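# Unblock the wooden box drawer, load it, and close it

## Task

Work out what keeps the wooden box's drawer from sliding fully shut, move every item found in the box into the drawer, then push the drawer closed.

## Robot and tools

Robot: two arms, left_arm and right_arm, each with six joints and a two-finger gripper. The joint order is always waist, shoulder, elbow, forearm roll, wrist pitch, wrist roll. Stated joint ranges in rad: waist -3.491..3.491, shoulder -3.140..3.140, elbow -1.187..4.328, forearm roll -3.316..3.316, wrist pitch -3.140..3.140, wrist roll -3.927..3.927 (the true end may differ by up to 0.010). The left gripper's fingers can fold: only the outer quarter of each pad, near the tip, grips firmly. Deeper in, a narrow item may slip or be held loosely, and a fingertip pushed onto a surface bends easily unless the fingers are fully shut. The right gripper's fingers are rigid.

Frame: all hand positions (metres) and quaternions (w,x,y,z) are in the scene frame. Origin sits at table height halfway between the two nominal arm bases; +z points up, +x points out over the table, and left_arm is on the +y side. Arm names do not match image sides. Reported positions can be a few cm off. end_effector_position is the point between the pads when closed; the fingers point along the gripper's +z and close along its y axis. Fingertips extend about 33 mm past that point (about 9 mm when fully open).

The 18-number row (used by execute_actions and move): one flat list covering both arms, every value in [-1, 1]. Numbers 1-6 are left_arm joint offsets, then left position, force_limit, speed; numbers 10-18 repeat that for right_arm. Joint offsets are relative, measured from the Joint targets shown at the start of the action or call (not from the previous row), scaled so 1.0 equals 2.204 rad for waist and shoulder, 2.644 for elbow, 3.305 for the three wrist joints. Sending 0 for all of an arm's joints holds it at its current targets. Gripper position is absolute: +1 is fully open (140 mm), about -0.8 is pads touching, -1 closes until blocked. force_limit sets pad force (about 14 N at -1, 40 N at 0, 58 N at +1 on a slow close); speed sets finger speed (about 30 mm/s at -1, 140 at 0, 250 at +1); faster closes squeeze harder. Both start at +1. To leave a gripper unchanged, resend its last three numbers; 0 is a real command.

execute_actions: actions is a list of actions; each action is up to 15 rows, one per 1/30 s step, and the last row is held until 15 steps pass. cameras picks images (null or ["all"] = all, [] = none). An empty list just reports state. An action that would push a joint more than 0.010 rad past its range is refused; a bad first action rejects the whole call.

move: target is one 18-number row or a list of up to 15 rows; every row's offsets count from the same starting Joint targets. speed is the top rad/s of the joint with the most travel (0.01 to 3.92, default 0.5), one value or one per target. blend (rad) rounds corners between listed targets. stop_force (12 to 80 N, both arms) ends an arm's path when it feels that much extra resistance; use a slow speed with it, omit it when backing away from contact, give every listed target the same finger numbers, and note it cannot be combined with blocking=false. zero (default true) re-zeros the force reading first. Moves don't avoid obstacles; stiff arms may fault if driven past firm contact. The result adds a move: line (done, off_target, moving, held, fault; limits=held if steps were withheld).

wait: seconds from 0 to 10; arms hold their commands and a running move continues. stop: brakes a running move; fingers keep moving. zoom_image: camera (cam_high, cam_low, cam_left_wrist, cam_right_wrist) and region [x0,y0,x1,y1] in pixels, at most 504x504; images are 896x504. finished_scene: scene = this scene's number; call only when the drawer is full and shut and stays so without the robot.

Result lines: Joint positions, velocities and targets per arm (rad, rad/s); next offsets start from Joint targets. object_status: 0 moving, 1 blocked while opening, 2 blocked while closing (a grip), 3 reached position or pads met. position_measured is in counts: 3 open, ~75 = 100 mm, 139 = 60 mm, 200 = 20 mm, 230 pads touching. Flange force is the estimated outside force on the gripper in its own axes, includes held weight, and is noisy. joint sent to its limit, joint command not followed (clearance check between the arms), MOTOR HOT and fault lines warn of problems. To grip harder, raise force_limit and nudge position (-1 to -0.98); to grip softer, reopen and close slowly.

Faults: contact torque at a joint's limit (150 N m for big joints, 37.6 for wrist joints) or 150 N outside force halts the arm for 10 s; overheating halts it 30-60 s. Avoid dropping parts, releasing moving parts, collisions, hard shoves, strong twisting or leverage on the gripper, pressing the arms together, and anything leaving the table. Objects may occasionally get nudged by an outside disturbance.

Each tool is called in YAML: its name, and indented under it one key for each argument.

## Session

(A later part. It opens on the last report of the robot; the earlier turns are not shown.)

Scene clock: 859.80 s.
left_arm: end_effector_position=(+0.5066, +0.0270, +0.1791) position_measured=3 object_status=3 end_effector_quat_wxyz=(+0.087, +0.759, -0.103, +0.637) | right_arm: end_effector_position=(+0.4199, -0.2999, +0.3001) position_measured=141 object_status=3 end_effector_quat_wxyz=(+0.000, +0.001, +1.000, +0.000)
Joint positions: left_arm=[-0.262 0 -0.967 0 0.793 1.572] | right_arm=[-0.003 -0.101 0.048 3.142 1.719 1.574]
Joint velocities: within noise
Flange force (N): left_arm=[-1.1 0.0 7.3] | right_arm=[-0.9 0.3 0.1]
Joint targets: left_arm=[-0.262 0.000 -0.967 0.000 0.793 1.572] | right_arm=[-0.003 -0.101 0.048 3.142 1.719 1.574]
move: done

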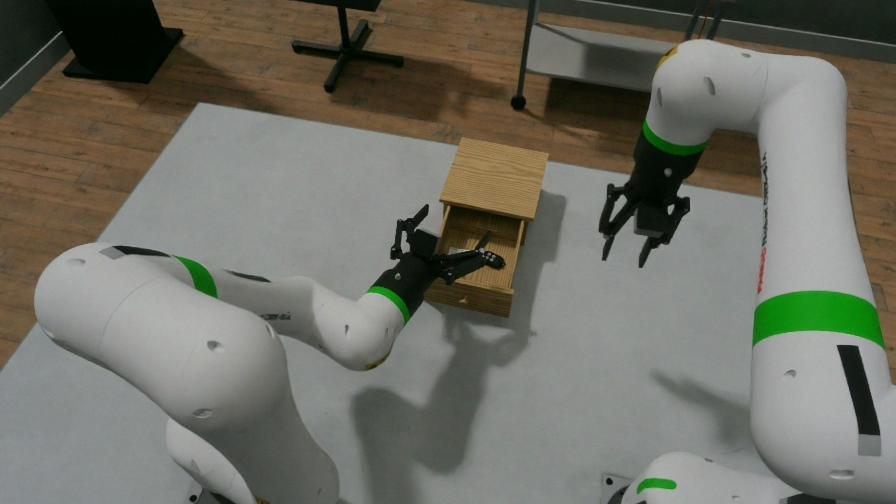

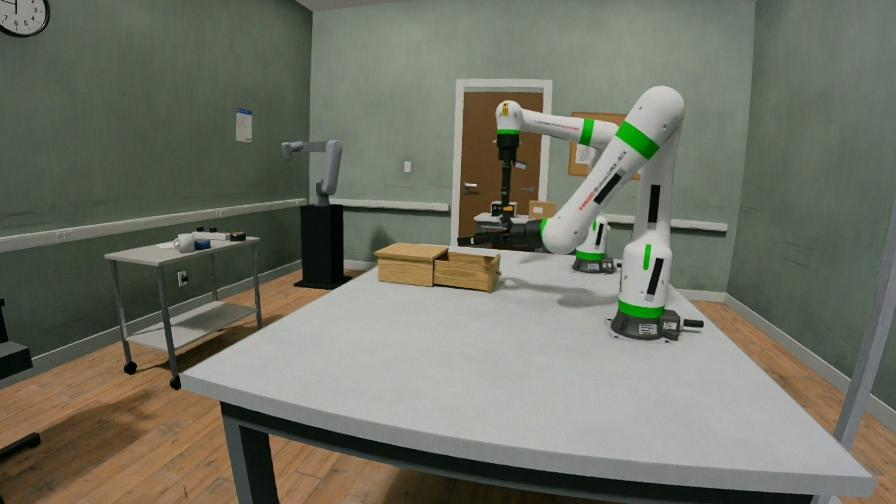

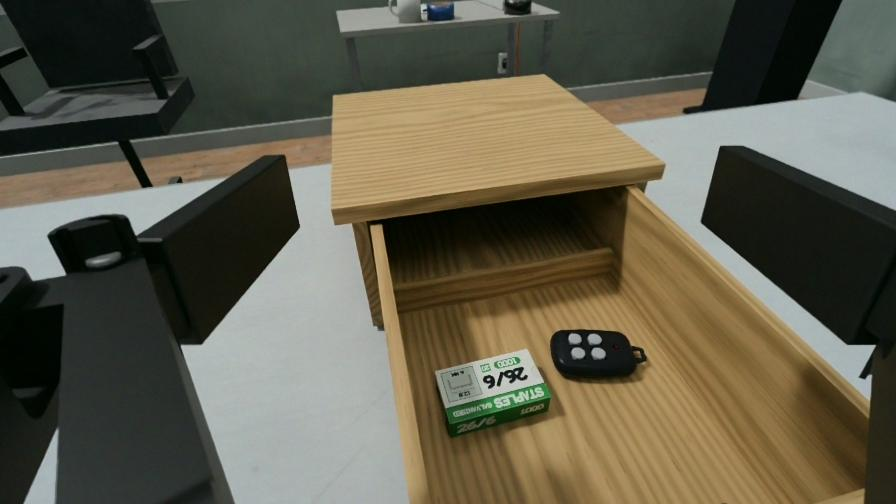

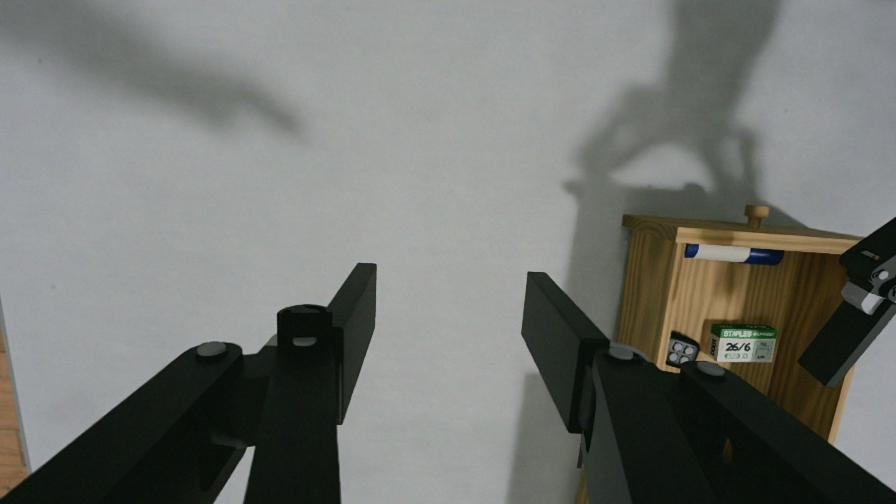

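zoom_image:
  camera: "cam_left_wrist"
  region: [380, 200, 520, 290]

zoom_image:
  camera: "cam_left_wrist"
  region: [500, 190, 640, 280]

Scaled by 3.600 from the camera's 896x504 image, which has a finer 1280x720 frame.

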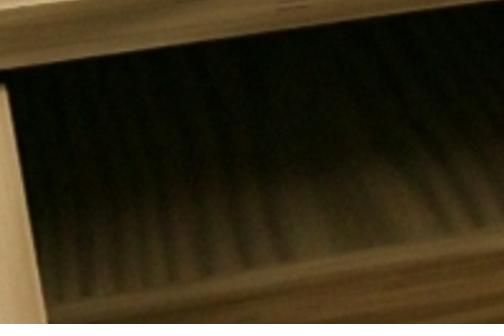

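Scaled by 3.600 from the camera's 896x504 image, which has a finer 1280x720 frame.

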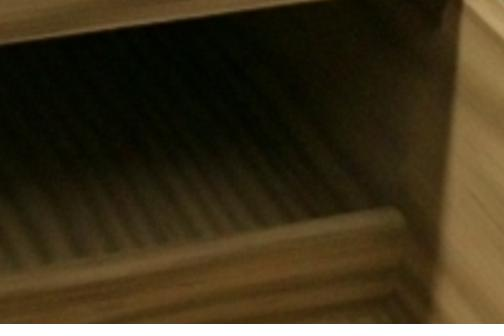

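move:
  target:
    - [0,-0.43966,0.10023,0,-0.45295,-0.95098,1,1,1,0,0,0,0,0,0,-0.1,-0.6,-0.6]
    - [0,-0.22958,-0.04493,0,-0.22294,-0.95098,1,1,1,0,0,0,0,0,0,-0.1,-0.6,-0.6]
  speed: [1.3,0.4]
  blend: [0.05,0]
  cameras: ["cam_high","cam_left_wrist"]

zoom_image:
  camera: "cam_left_wrist"
  region: [300, 100, 700, 440]

Scene clock: 891.37 s.
left_arm: end_effector_position=(+0.3856, +0.0606, +0.1295) position_measured=3 object_status=3 end_effector_quat_wxyz=(+0.495, +0.117, +0.858, -0.067) | right_arm: end_effector_position=(+0.4199, -0.2999, +0.3001) position_measured=141 object_status=3 end_effector_quat_wxyz=(+0.000, +0.001, +1.000, +0.000)
Joint positions: left_arm=[-0.262 -0.506 -1.086 0 0.056 -1.572] | right_arm=[-0.003 -0.101 0.048 3.142 1.719 1.574]
Joint velocities: within noise
Flange force (N): left_arm=no reading | right_arm=[-0.9 0.0 -0.1]
Joint targets: left_arm=[-0.262 -0.506 -1.086 0.000 0.056 -1.572] | right_arm=[-0.003 -0.101 0.048 3.142 1.719 1.574]
move: done
Images, in order (width x height): cam_high 896x504, cam_left_wrist 896x504.

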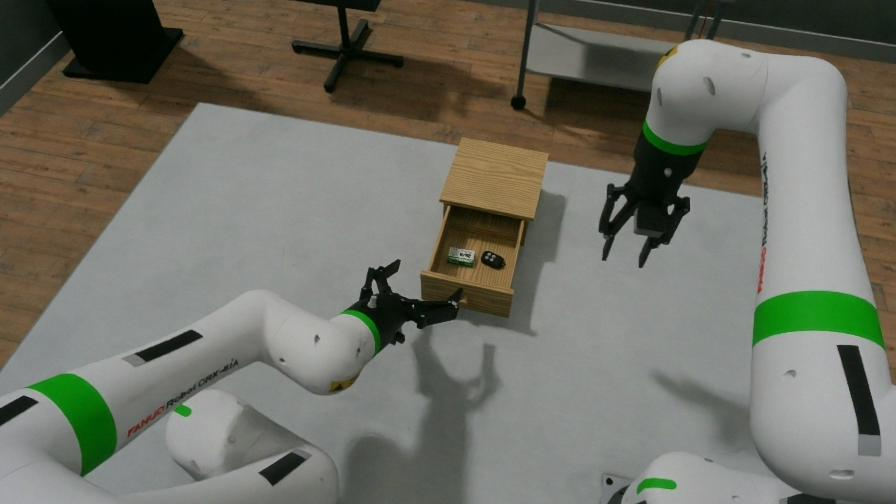

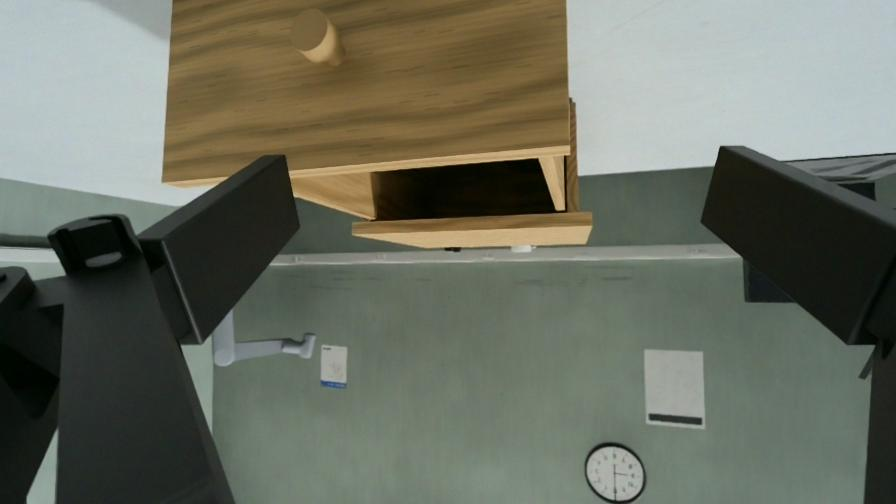

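Scaled by 1.260 from the camera's 896x504 image, which has a finer 1280x720 frame.

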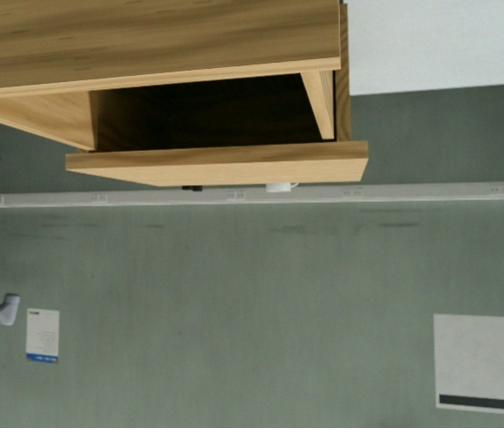

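zoom_image:
  camera: "cam_left_wrist"
  region: [350, 145, 600, 255]

Scaled by 2.016 from the camera's 896x504 image, which has a finer 1280x720 frame.

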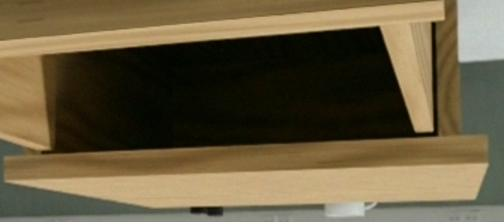

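zoom_image:
  camera: "cam_left_wrist"
  region: [365, 155, 465, 225]

zoom_image:
  camera: "cam_left_wrist"
  region: [460, 150, 570, 220]

Scaled by 5.040 from the camera's 896x504 image, which has a finer 1280x720 frame.

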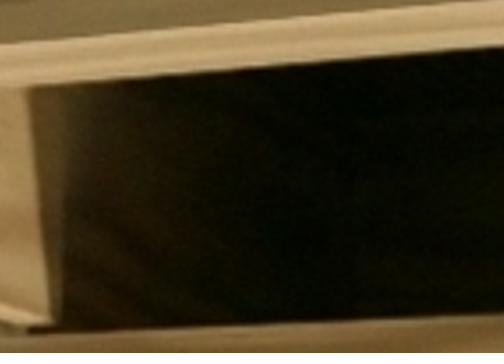

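Scaled by 4.582 from the camera's 896x504 image, which has a finer 1280x720 frame.

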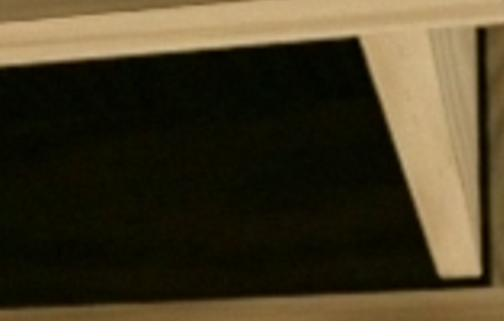

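move:
  target:
    - [0,-0.21007,0.14523,0,-0.22995,0,1,1,1,0,0,0,0,0,0,-0.1,-0.6,-0.6]
    - [0,-0.21007,0.14523,0,-0.22995,0.95098,1,1,1,0,0,0,0,0,0,-0.1,-0.6,-0.6]
    - [0,0.38217,0.06793,0,0.35906,0.95098,1,1,1,0,0,0,0,0,0,-0.1,-0.6,-0.6]
  speed: [0.6,1.5,0.7]
  blend: [0.15,0.15,0]
  cameras: ["cam_high","cam_left_wrist"]

zoom_image:
  camera: "cam_left_wrist"
  region: [300, 120, 700, 420]

Scene clock: 926.80 s.
left_arm: end_effector_position=(+0.5405, +0.0175, +0.1650) position_measured=3 object_status=3 end_effector_quat_wxyz=(+0.096, +0.701, -0.095, +0.701) | right_arm: end_effector_position=(+0.4199, -0.2999, +0.3001) position_measured=141 object_status=3 end_effector_quat_wxyz=(+0.000, +0.001, +1.000, +0.000)
Joint positions: left_arm=[-0.262 0.336 -0.906 0 1.243 1.572] | right_arm=[-0.003 -0.101 0.048 3.142 1.719 1.574]
Joint velocities: within noise
Flange force (N): left_arm=[-5.6 0.8 6.5] | right_arm=[-1.2 0.6 0.2]
Joint targets: left_arm=[-0.262 0.336 -0.906 0.000 1.243 1.572] | right_arm=[-0.003 -0.101 0.048 3.142 1.719 1.574]
move: done
Images, in order (width x height): cam_high 896x504, cam_left_wrist 896x504.

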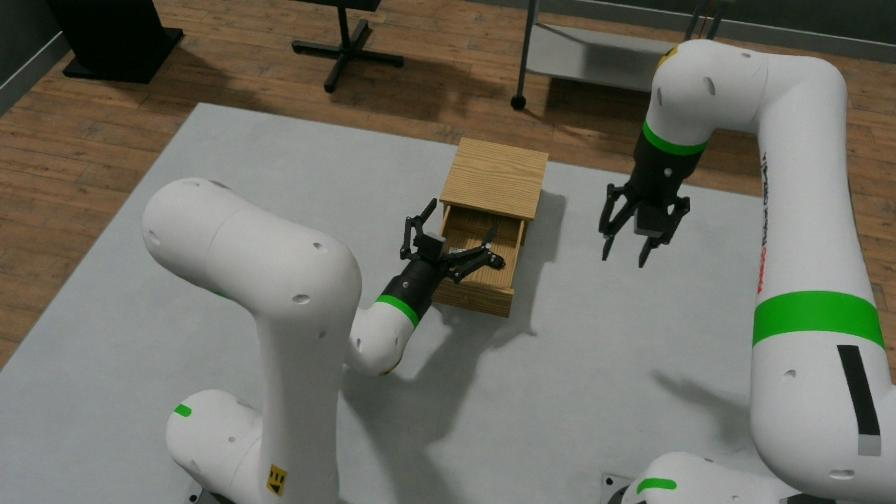

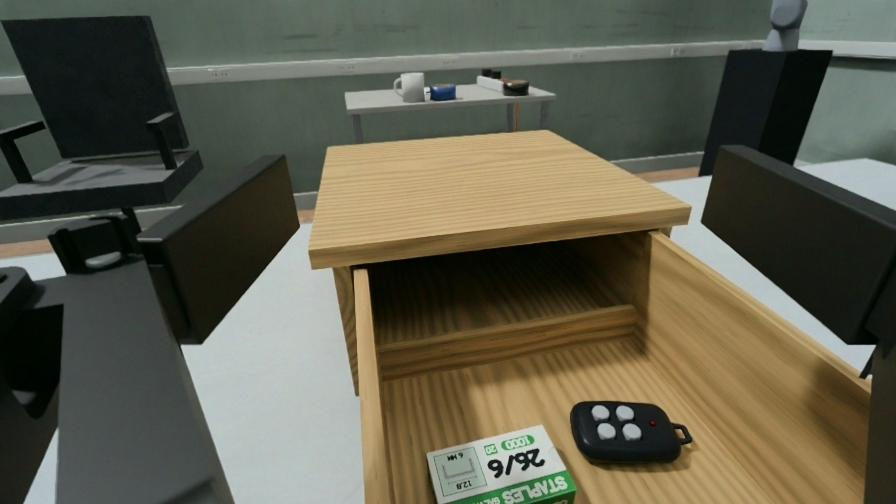

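Scaled by 1.260 from the camera's 896x504 image, which has a finer 1280x720 frame.

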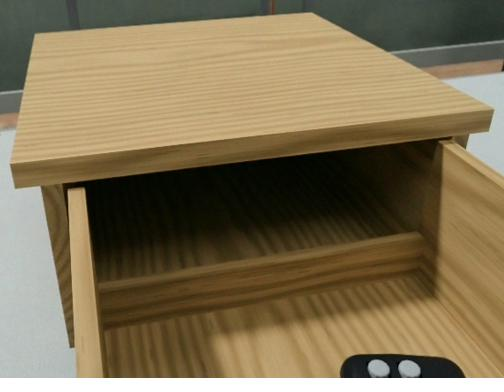

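zoom_image:
  camera: "cam_left_wrist"
  region: [360, 235, 500, 345]

zoom_image:
  camera: "cam_left_wrist"
  region: [500, 225, 650, 335]

Scaled by 3.600 from the camera's 896x504 image, which has a finer 1280x720 frame.

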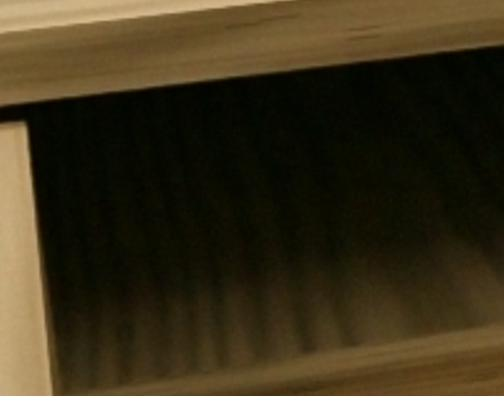

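Scaled by 3.360 from the camera's 896x504 image, which has a finer 1280x720 frame.

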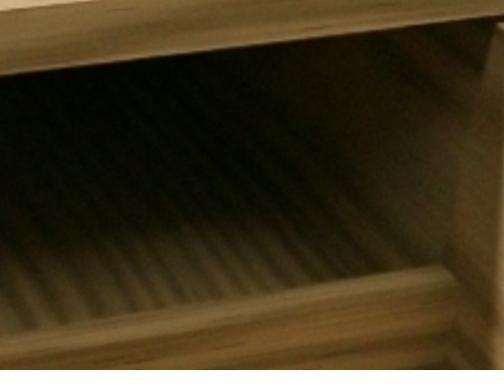

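move:
  target:
    - [0,-0.59211,0.07716,0,-0.58911,0,1,1,1,0,0,0,0,0,0,-0.1,-0.6,-0.6]
    - [0,-0.59211,0.07716,0,-0.58911,-0.95098,-1,-1,0,0,0,0,0,0,0,-0.1,-0.6,-0.6]
    - [-0.02128,-0.05862,0.0994,0,-0.27734,-0.95098,-1,-1,0,0,0,0,0,0,0,-0.1,-0.6,-0.6]
  speed: [0.9,1.5,0.6]
  blend: [0.15,0,0]
  cameras: ["cam_high","cam_left_wrist"]

zoom_image:
  camera: "cam_left_wrist"
  region: [250, 100, 700, 480]

Scene clock: 994.30 s.
left_arm: end_effector_position=(+0.5673, -0.0210, +0.1060) position_measured=233 object_status=3 end_effector_quat_wxyz=(+0.497, +0.136, +0.854, -0.079) | right_arm: end_effector_position=(+0.4199, -0.2999, +0.3001) position_measured=141 object_status=3 end_effector_quat_wxyz=(+0.000, +0.001, +1.000, +0.000)
Joint positions: left_arm=[-0.307 0.154 -0.644 0.001 0.282 -1.572] | right_arm=[-0.003 -0.101 0.048 3.142 1.719 1.574]
Joint velocities: within noise
Flange force (N): left_arm=no reading | right_arm=[-1.1 0.4 -0.1]
Flange force when the fault began (N): left_arm=no reading
Joint targets: left_arm=[-0.307 0.154 -0.644 0.001 0.282 -1.572] | right_arm=[-0.003 -0.101 0.048 3.142 1.719 1.574]
Tool commands: left_gripper/position=-1.0 left_gripper/force_limit=-1.0 left_gripper/speed=+0.003922 right_gripper/position=-0.1 right_gripper/force_limit=-0.6 right_gripper/speed=-0.6
FORCE FAULT: contact force on the left arm reached its limit, and that arm stopped. The contact can be on any part of that arm, not only on its tool. That arm's remaining commands of this call were not run. That arm is still stopped at the end of this call. That arm stays stopped for about 10 more seconds. Until then a move that you send moves the other arm only, and its call returns only when the move has ended. Once the stop has ended, the next robot result says so. If the stop ends while you think or write, that arm runs what you send next, counted from new Joint targets: where its joints stand when the stop ends. While its stop runs, that arm takes no new command, but its gripper still runs the gripper command that each later call begins with. Until it ends, the stop uses up actions while you think or wait. An arm that is not stopped still takes commands.
move: fault (left_arm); left_arm: the shoulder is farthest, 0.053 rad from its target
Images, in order (width x height): cam_high 896x504, cam_left_wrist 896x504.

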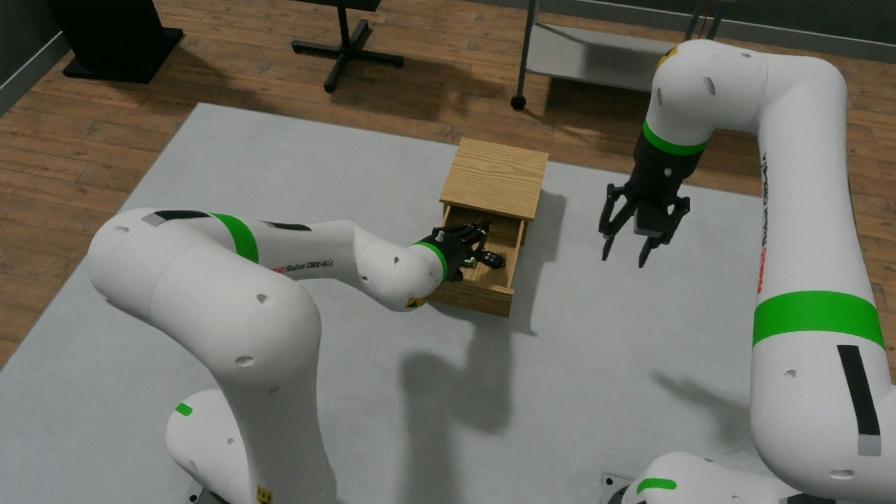

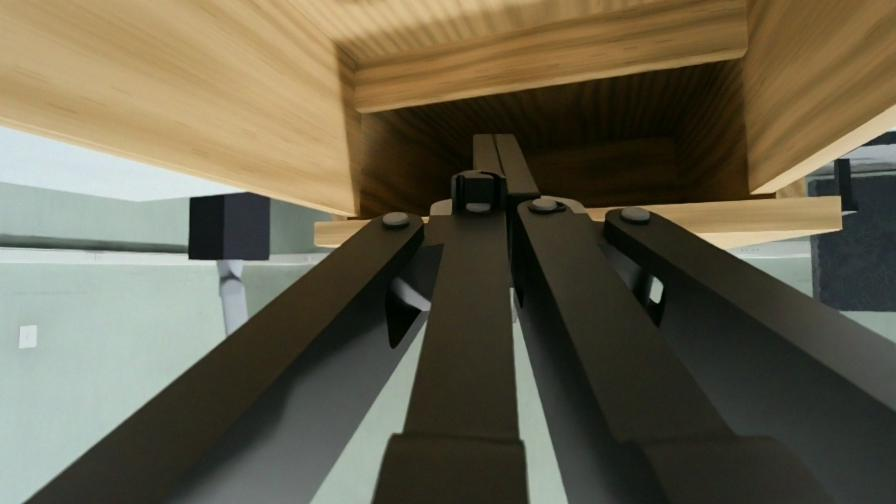

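Scaled by 1.120 from the camera's 896x504 image, which has a finer 1280x720 frame.

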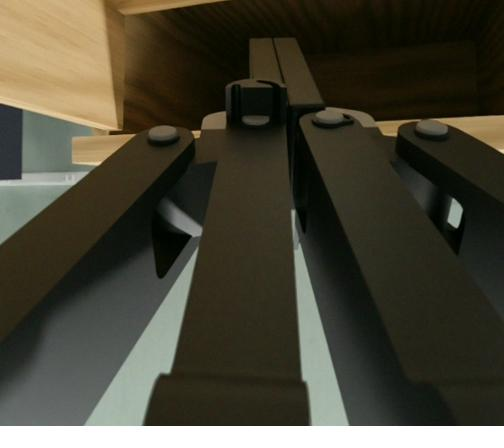

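zoom_image:
  camera: "cam_left_wrist"
  region: [340, 40, 560, 230]

zoom_image:
  camera: "cam_left_wrist"
  region: [500, 40, 780, 230]

Scaled by 2.291 from the camera's 896x504 image, which has a finer 1280x720 frame.

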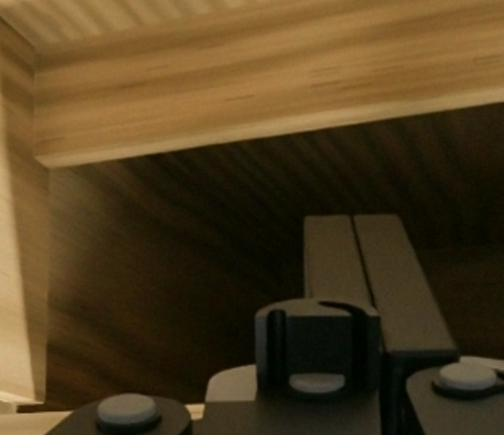

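Scaled by 1.800 from the camera's 896x504 image, which has a finer 1280x720 frame.

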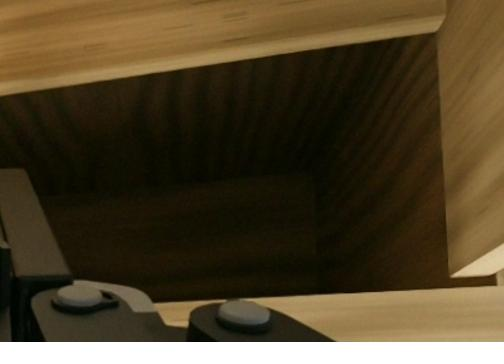

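wait:
  seconds: 3
  cameras: ["cam_high"]

Scene clock: 1031.40 s.
left_arm: end_effector_position=(+0.5673, -0.0210, +0.1060) position_measured=233 object_status=3 end_effector_quat_wxyz=(+0.497, +0.136, +0.854, -0.079) | right_arm: end_effector_position=(+0.4199, -0.2999, +0.3001) position_measured=141 object_status=3 end_effector_quat_wxyz=(+0.000, +0.001, +1.000, +0.000)
Joint positions: left_arm=[-0.307 0.154 -0.644 0.001 0.282 -1.572] | right_arm=[-0.003 -0.101 0.048 3.142 1.719 1.574]
Joint velocities: within noise
Flange force (N): left_arm=no reading | right_arm=[-0.8 0.0 -0.1]
Joint targets: left_arm=[-0.307 0.154 -0.644 0.001 0.282 -1.572] | right_arm=[-0.003 -0.101 0.048 3.142 1.719 1.574]
Tool commands: left_gripper/position=-1.0 left_gripper/force_limit=-1.0 left_gripper/speed=+0.003922 right_gripper/position=-0.1 right_gripper/force_limit=-0.6 right_gripper/speed=-0.6
FORCE FAULT, CONTINUED: the left arm's stop, for the force fault that an earlier result reported, is over. The rest of the stop counts as 20 of the actions that you can send in this scene. That arm's target is now where it stood when the stop ended, not its last command. That arm accepts commands again.
wait: 3.00 s; at rest from the start
Images, in order (width x height): cam_high 896x504.

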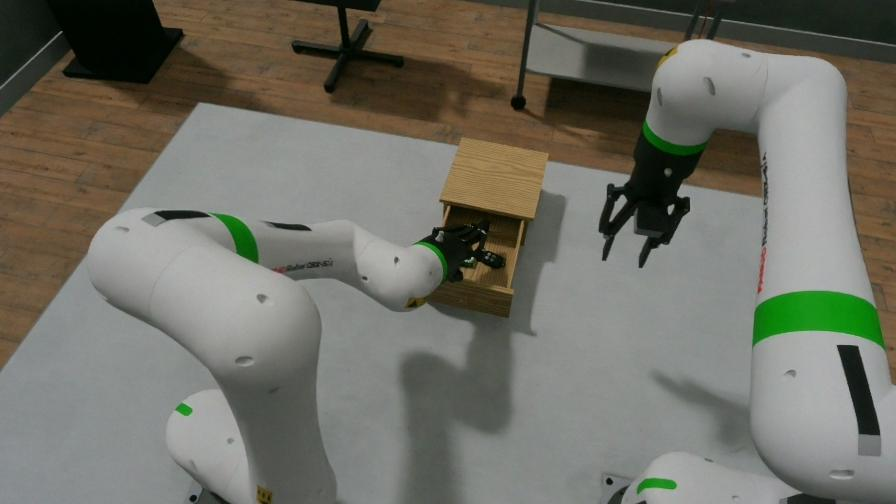

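move:
  target:
    - [0.0204,-0.50953,-0.02194,-0.0003,-0.29834,0.0003,-1,-1,0,0,0,0,0,0,0,-0.1,-0.6,-0.6]
    - [0.16198,-0.32895,0.05257,-0.0003,-0.31649,0.95129,-1,-1,0,0,0,0,0,0,0,-0.1,-0.6,-0.6]
    - [0.16198,-0.32895,0.05257,-0.0003,-0.31649,0.95129,-1,-1,0,0.29837,0.13453,0.02901,0,-0.06647,-0.199,-0.1,-0.6,-0.6]
    - [0.16198,-0.32895,0.05257,-0.0003,-0.31649,0.95129,1,-1,0,0.29837,0.16983,-0.06176,0,-0.16263,-0.199,-0.1,-0.6,-0.6]
  speed: [0.6,1.5,0.6,0.3]
  blend: [0.1,0.1,0.05,0]

Scene clock: 1057.63 s.
left_arm: end_effector_position=(+0.4533, +0.2015, +0.3286) position_measured=3 object_status=0 end_effector_quat_wxyz=(-0.008, +0.906, +0.020, +0.422) | right_arm: end_effector_position=(+0.3605, -0.0158, +0.0602) position_measured=141 object_status=3 end_effector_quat_wxyz=(+0.000, +0.001, +1.000, +0.000)
Joint positions: left_arm=[0.05 -0.571 -0.505 0 -0.765 1.573] | right_arm=[0.654 0.274 -0.115 3.142 1.182 0.916]
Joint velocities: within noise
Flange force (N): left_arm=no reading | right_arm=[-0.4 0.7 0.1]
Joint targets: left_arm=[0.050 -0.571 -0.505 0.000 -0.765 1.573] | right_arm=[0.654 0.274 -0.115 3.142 1.182 0.916]
move: done

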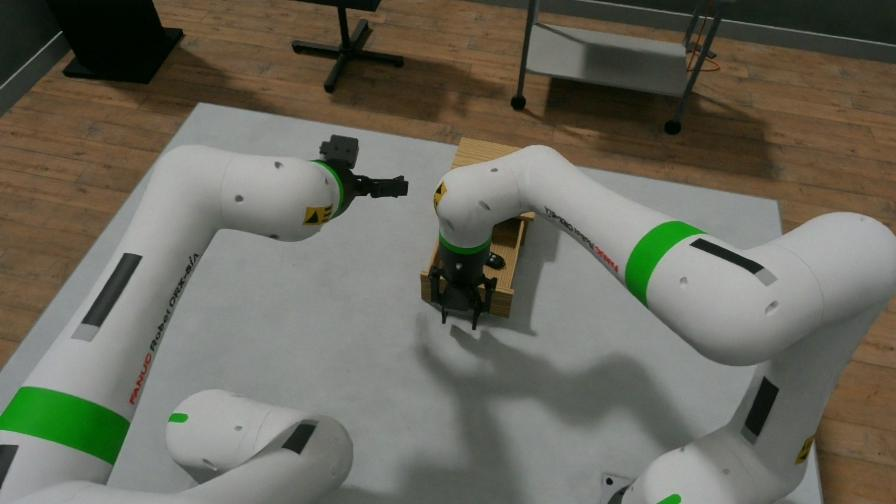

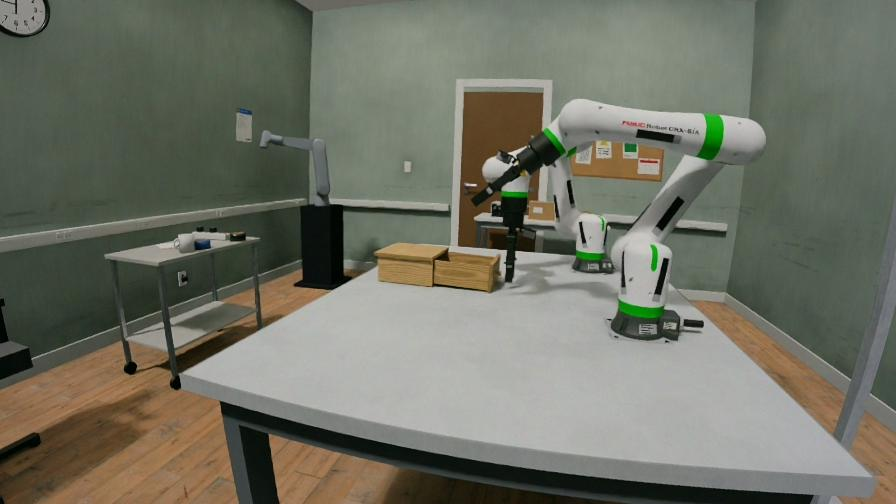

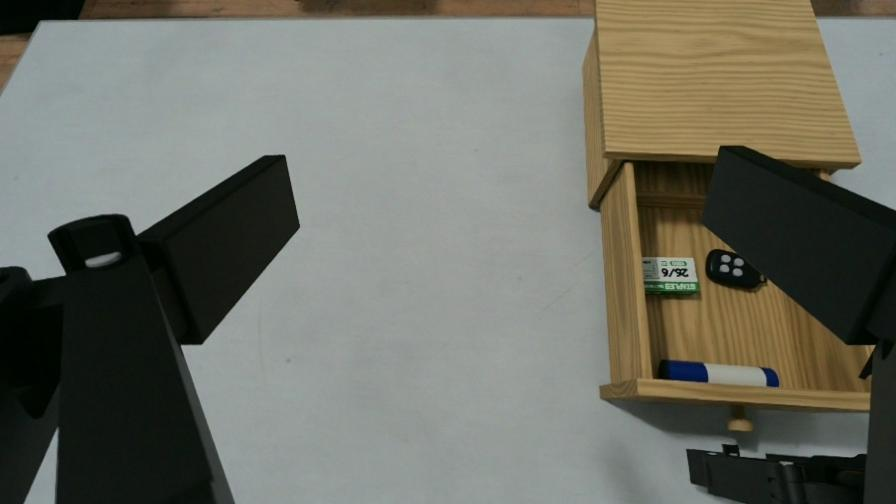

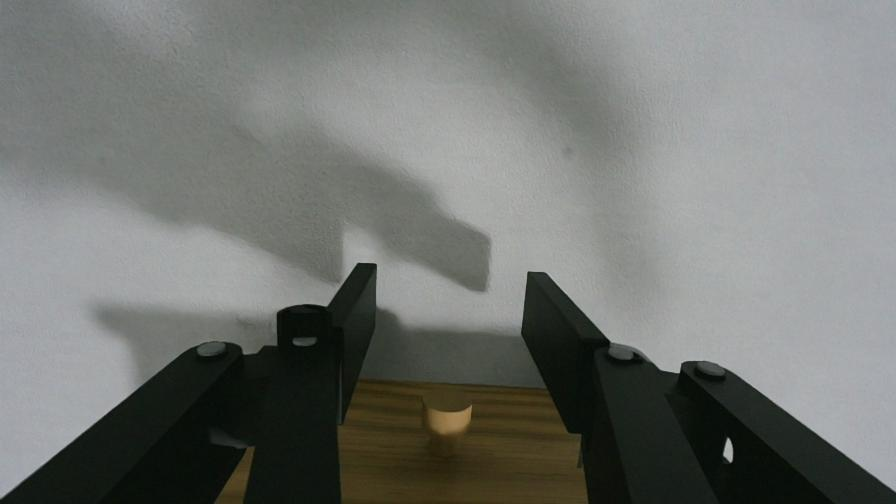

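move:
  target:
    - [0,0,0,0,0,0,1,-1,0,-0.01815,0.02368,0.02576,0,0.00481,0.0121,-0.1,-0.6,-0.6]
    - [0,0,0,0,0,0,1,-1,0,-0.05921,0.09519,0.10904,0,0.02375,0.03949,-0.1,-0.6,-0.6]
    - [0,0,0,0,0,0,1,-1,0,-0.08113,0.14923,0.1772,0,0.04224,0.05413,-0.1,-0.6,-0.6]
  speed: [0.05,0.08,0.1]
  blend: [0.01,0.02,0]
  stop_force: 15

Scene clock: 1069.60 s.
left_arm: end_effector_position=(+0.4533, +0.2015, +0.3286) position_measured=3 object_status=3 end_effector_quat_wxyz=(-0.008, +0.906, +0.020, +0.422) | right_arm: end_effector_position=(+0.5536, -0.0161, +0.0603) position_measured=141 object_status=3 end_effector_quat_wxyz=(+0.000, +0.001, +1.000, +0.000)
Joint positions: left_arm=[0.05 -0.571 -0.505 0 -0.765 1.573] | right_arm=[0.476 0.602 0.353 3.142 1.321 1.095]
Joint velocities: within noise
Flange force (N): left_arm=no reading | right_arm=[1.7 0.3 -0.5]
Joint targets: left_arm=[0.050 -0.571 -0.505 0.000 -0.765 1.573] | right_arm=[0.476 0.602 0.353 3.142 1.321 1.095]
move: done

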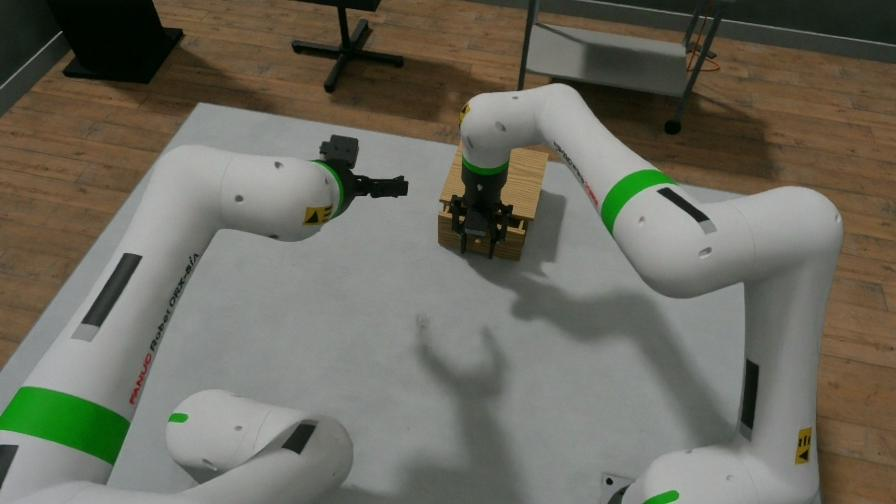

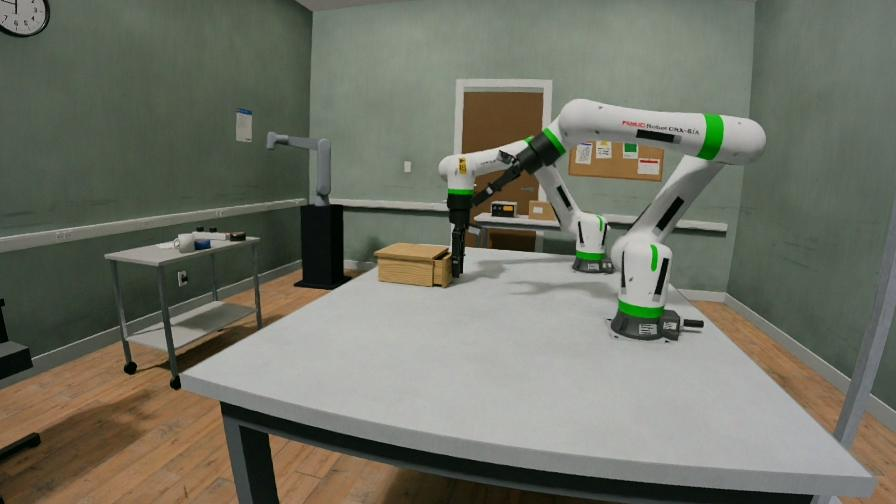

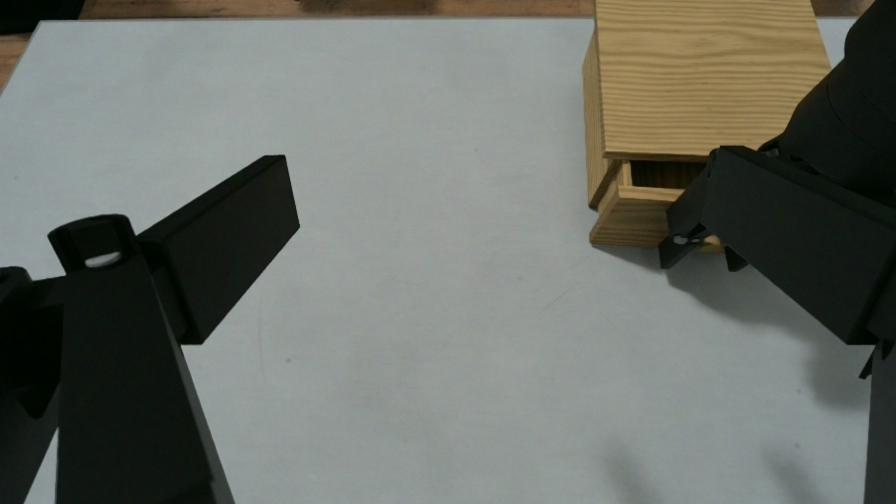

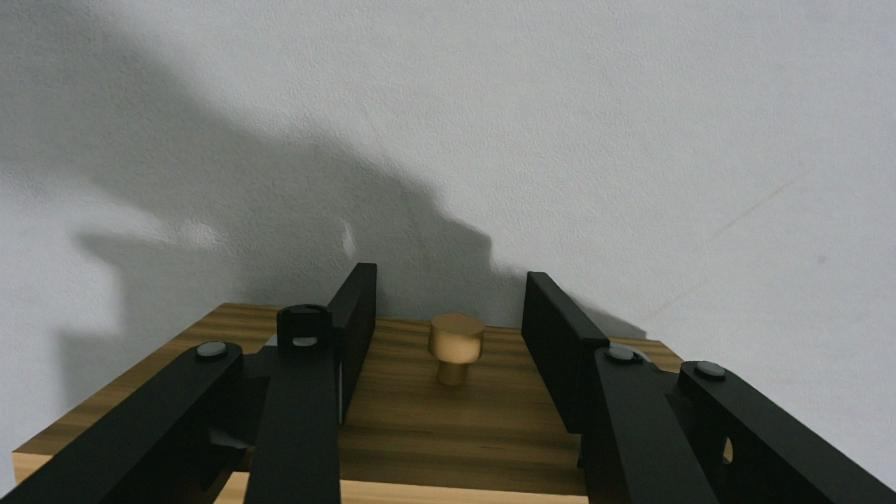

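move:
  target:
    - [0,0,0,0,0,0,1,-1,0,-0.01416,0.04528,0.06014,0,0.01791,0.00941,-0.1,-0.6,-0.6]
    - [0,0,0,0,0,0,1,-1,0,-0.01974,0.06642,0.08903,0,0.02693,0.01313,-0.1,-0.6,-0.6]
  speed: 0.045
  blend: [0.01,0]
  stop_force: 12

Scene clock: 1079.97 s.
left_arm: end_effector_position=(+0.4533, +0.2015, +0.3286) position_measured=3 object_status=3 end_effector_quat_wxyz=(-0.008, +0.906, +0.020, +0.422) | right_arm: end_effector_position=(+0.5903, -0.0158, +0.0606) position_measured=141 object_status=3 end_effector_quat_wxyz=(+0.000, +0.001, +1.000, +0.000)
Joint positions: left_arm=[0.05 -0.571 -0.505 0 -0.765 1.573] | right_arm=[0.451 0.68 0.478 3.142 1.368 1.119]
Joint velocities: within noise
Flange force (N): left_arm=no reading | right_arm=[9.1 1.8 -1.1]
Joint targets: left_arm=[0.050 -0.571 -0.505 0.000 -0.765 1.573] | right_arm=[0.451 0.680 0.478 3.142 1.368 1.119]
move: contact (right_arm); path passed 0 of 2 targets; right_arm: the elbow is farthest, 0.111 rad from its target

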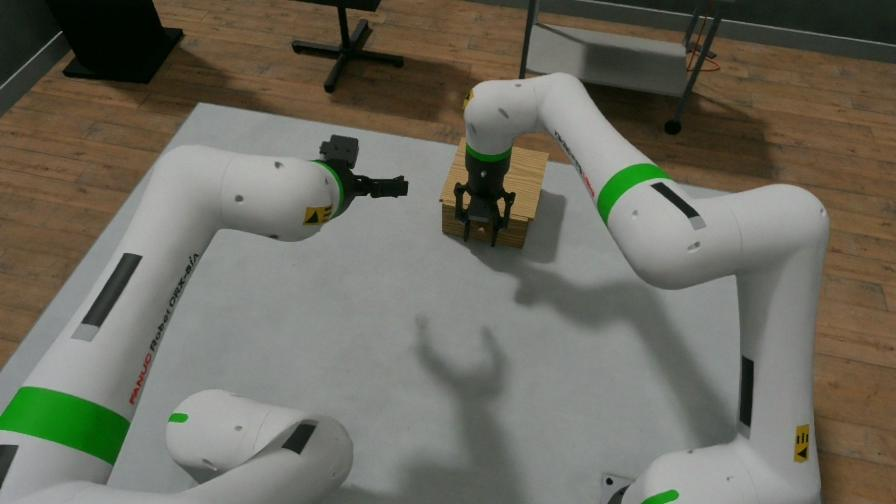

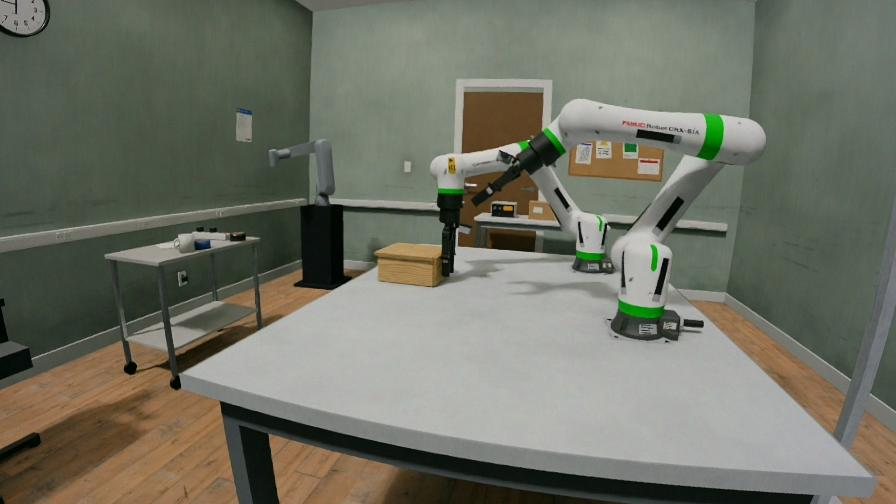

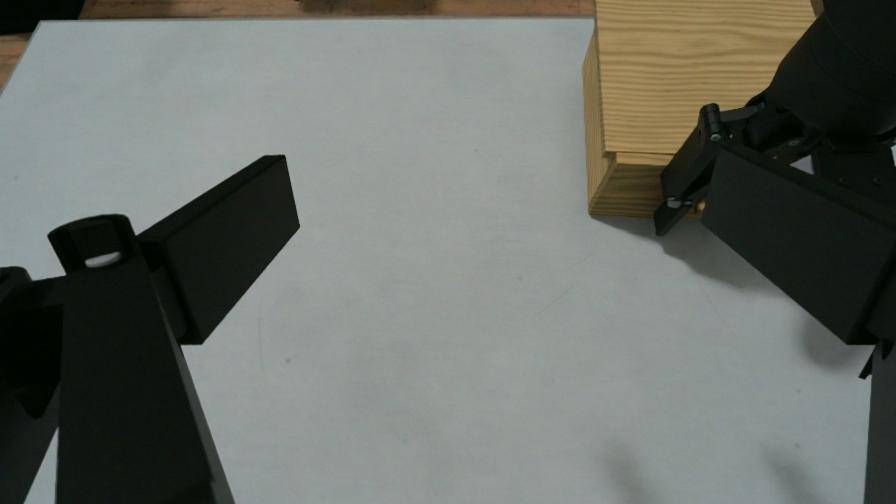

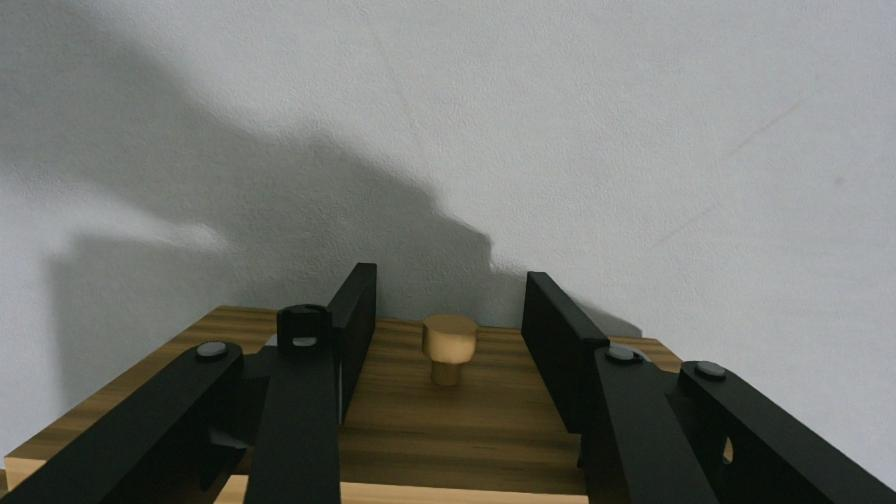

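zoom_image:
  camera: "cam_left_wrist"
  region: [570, 100, 770, 250]

zoom_image:
  camera: "cam_low"
  region: [360, 230, 480, 300]

Scaled by 2.520 from the camera's 896x504 image, which has a finer 1280x720 frame.

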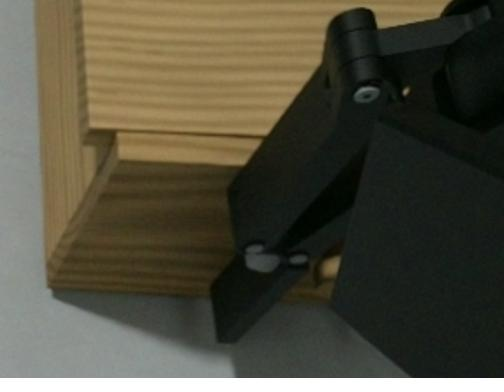

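Scaled by 4.200 from the camera's 896x504 image, which has a finer 1280x720 frame.

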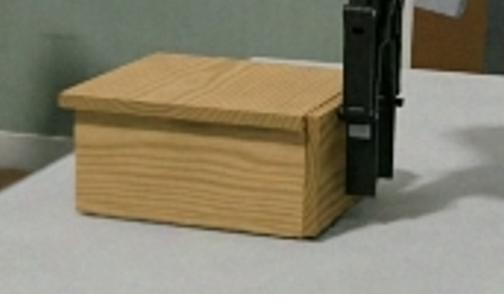

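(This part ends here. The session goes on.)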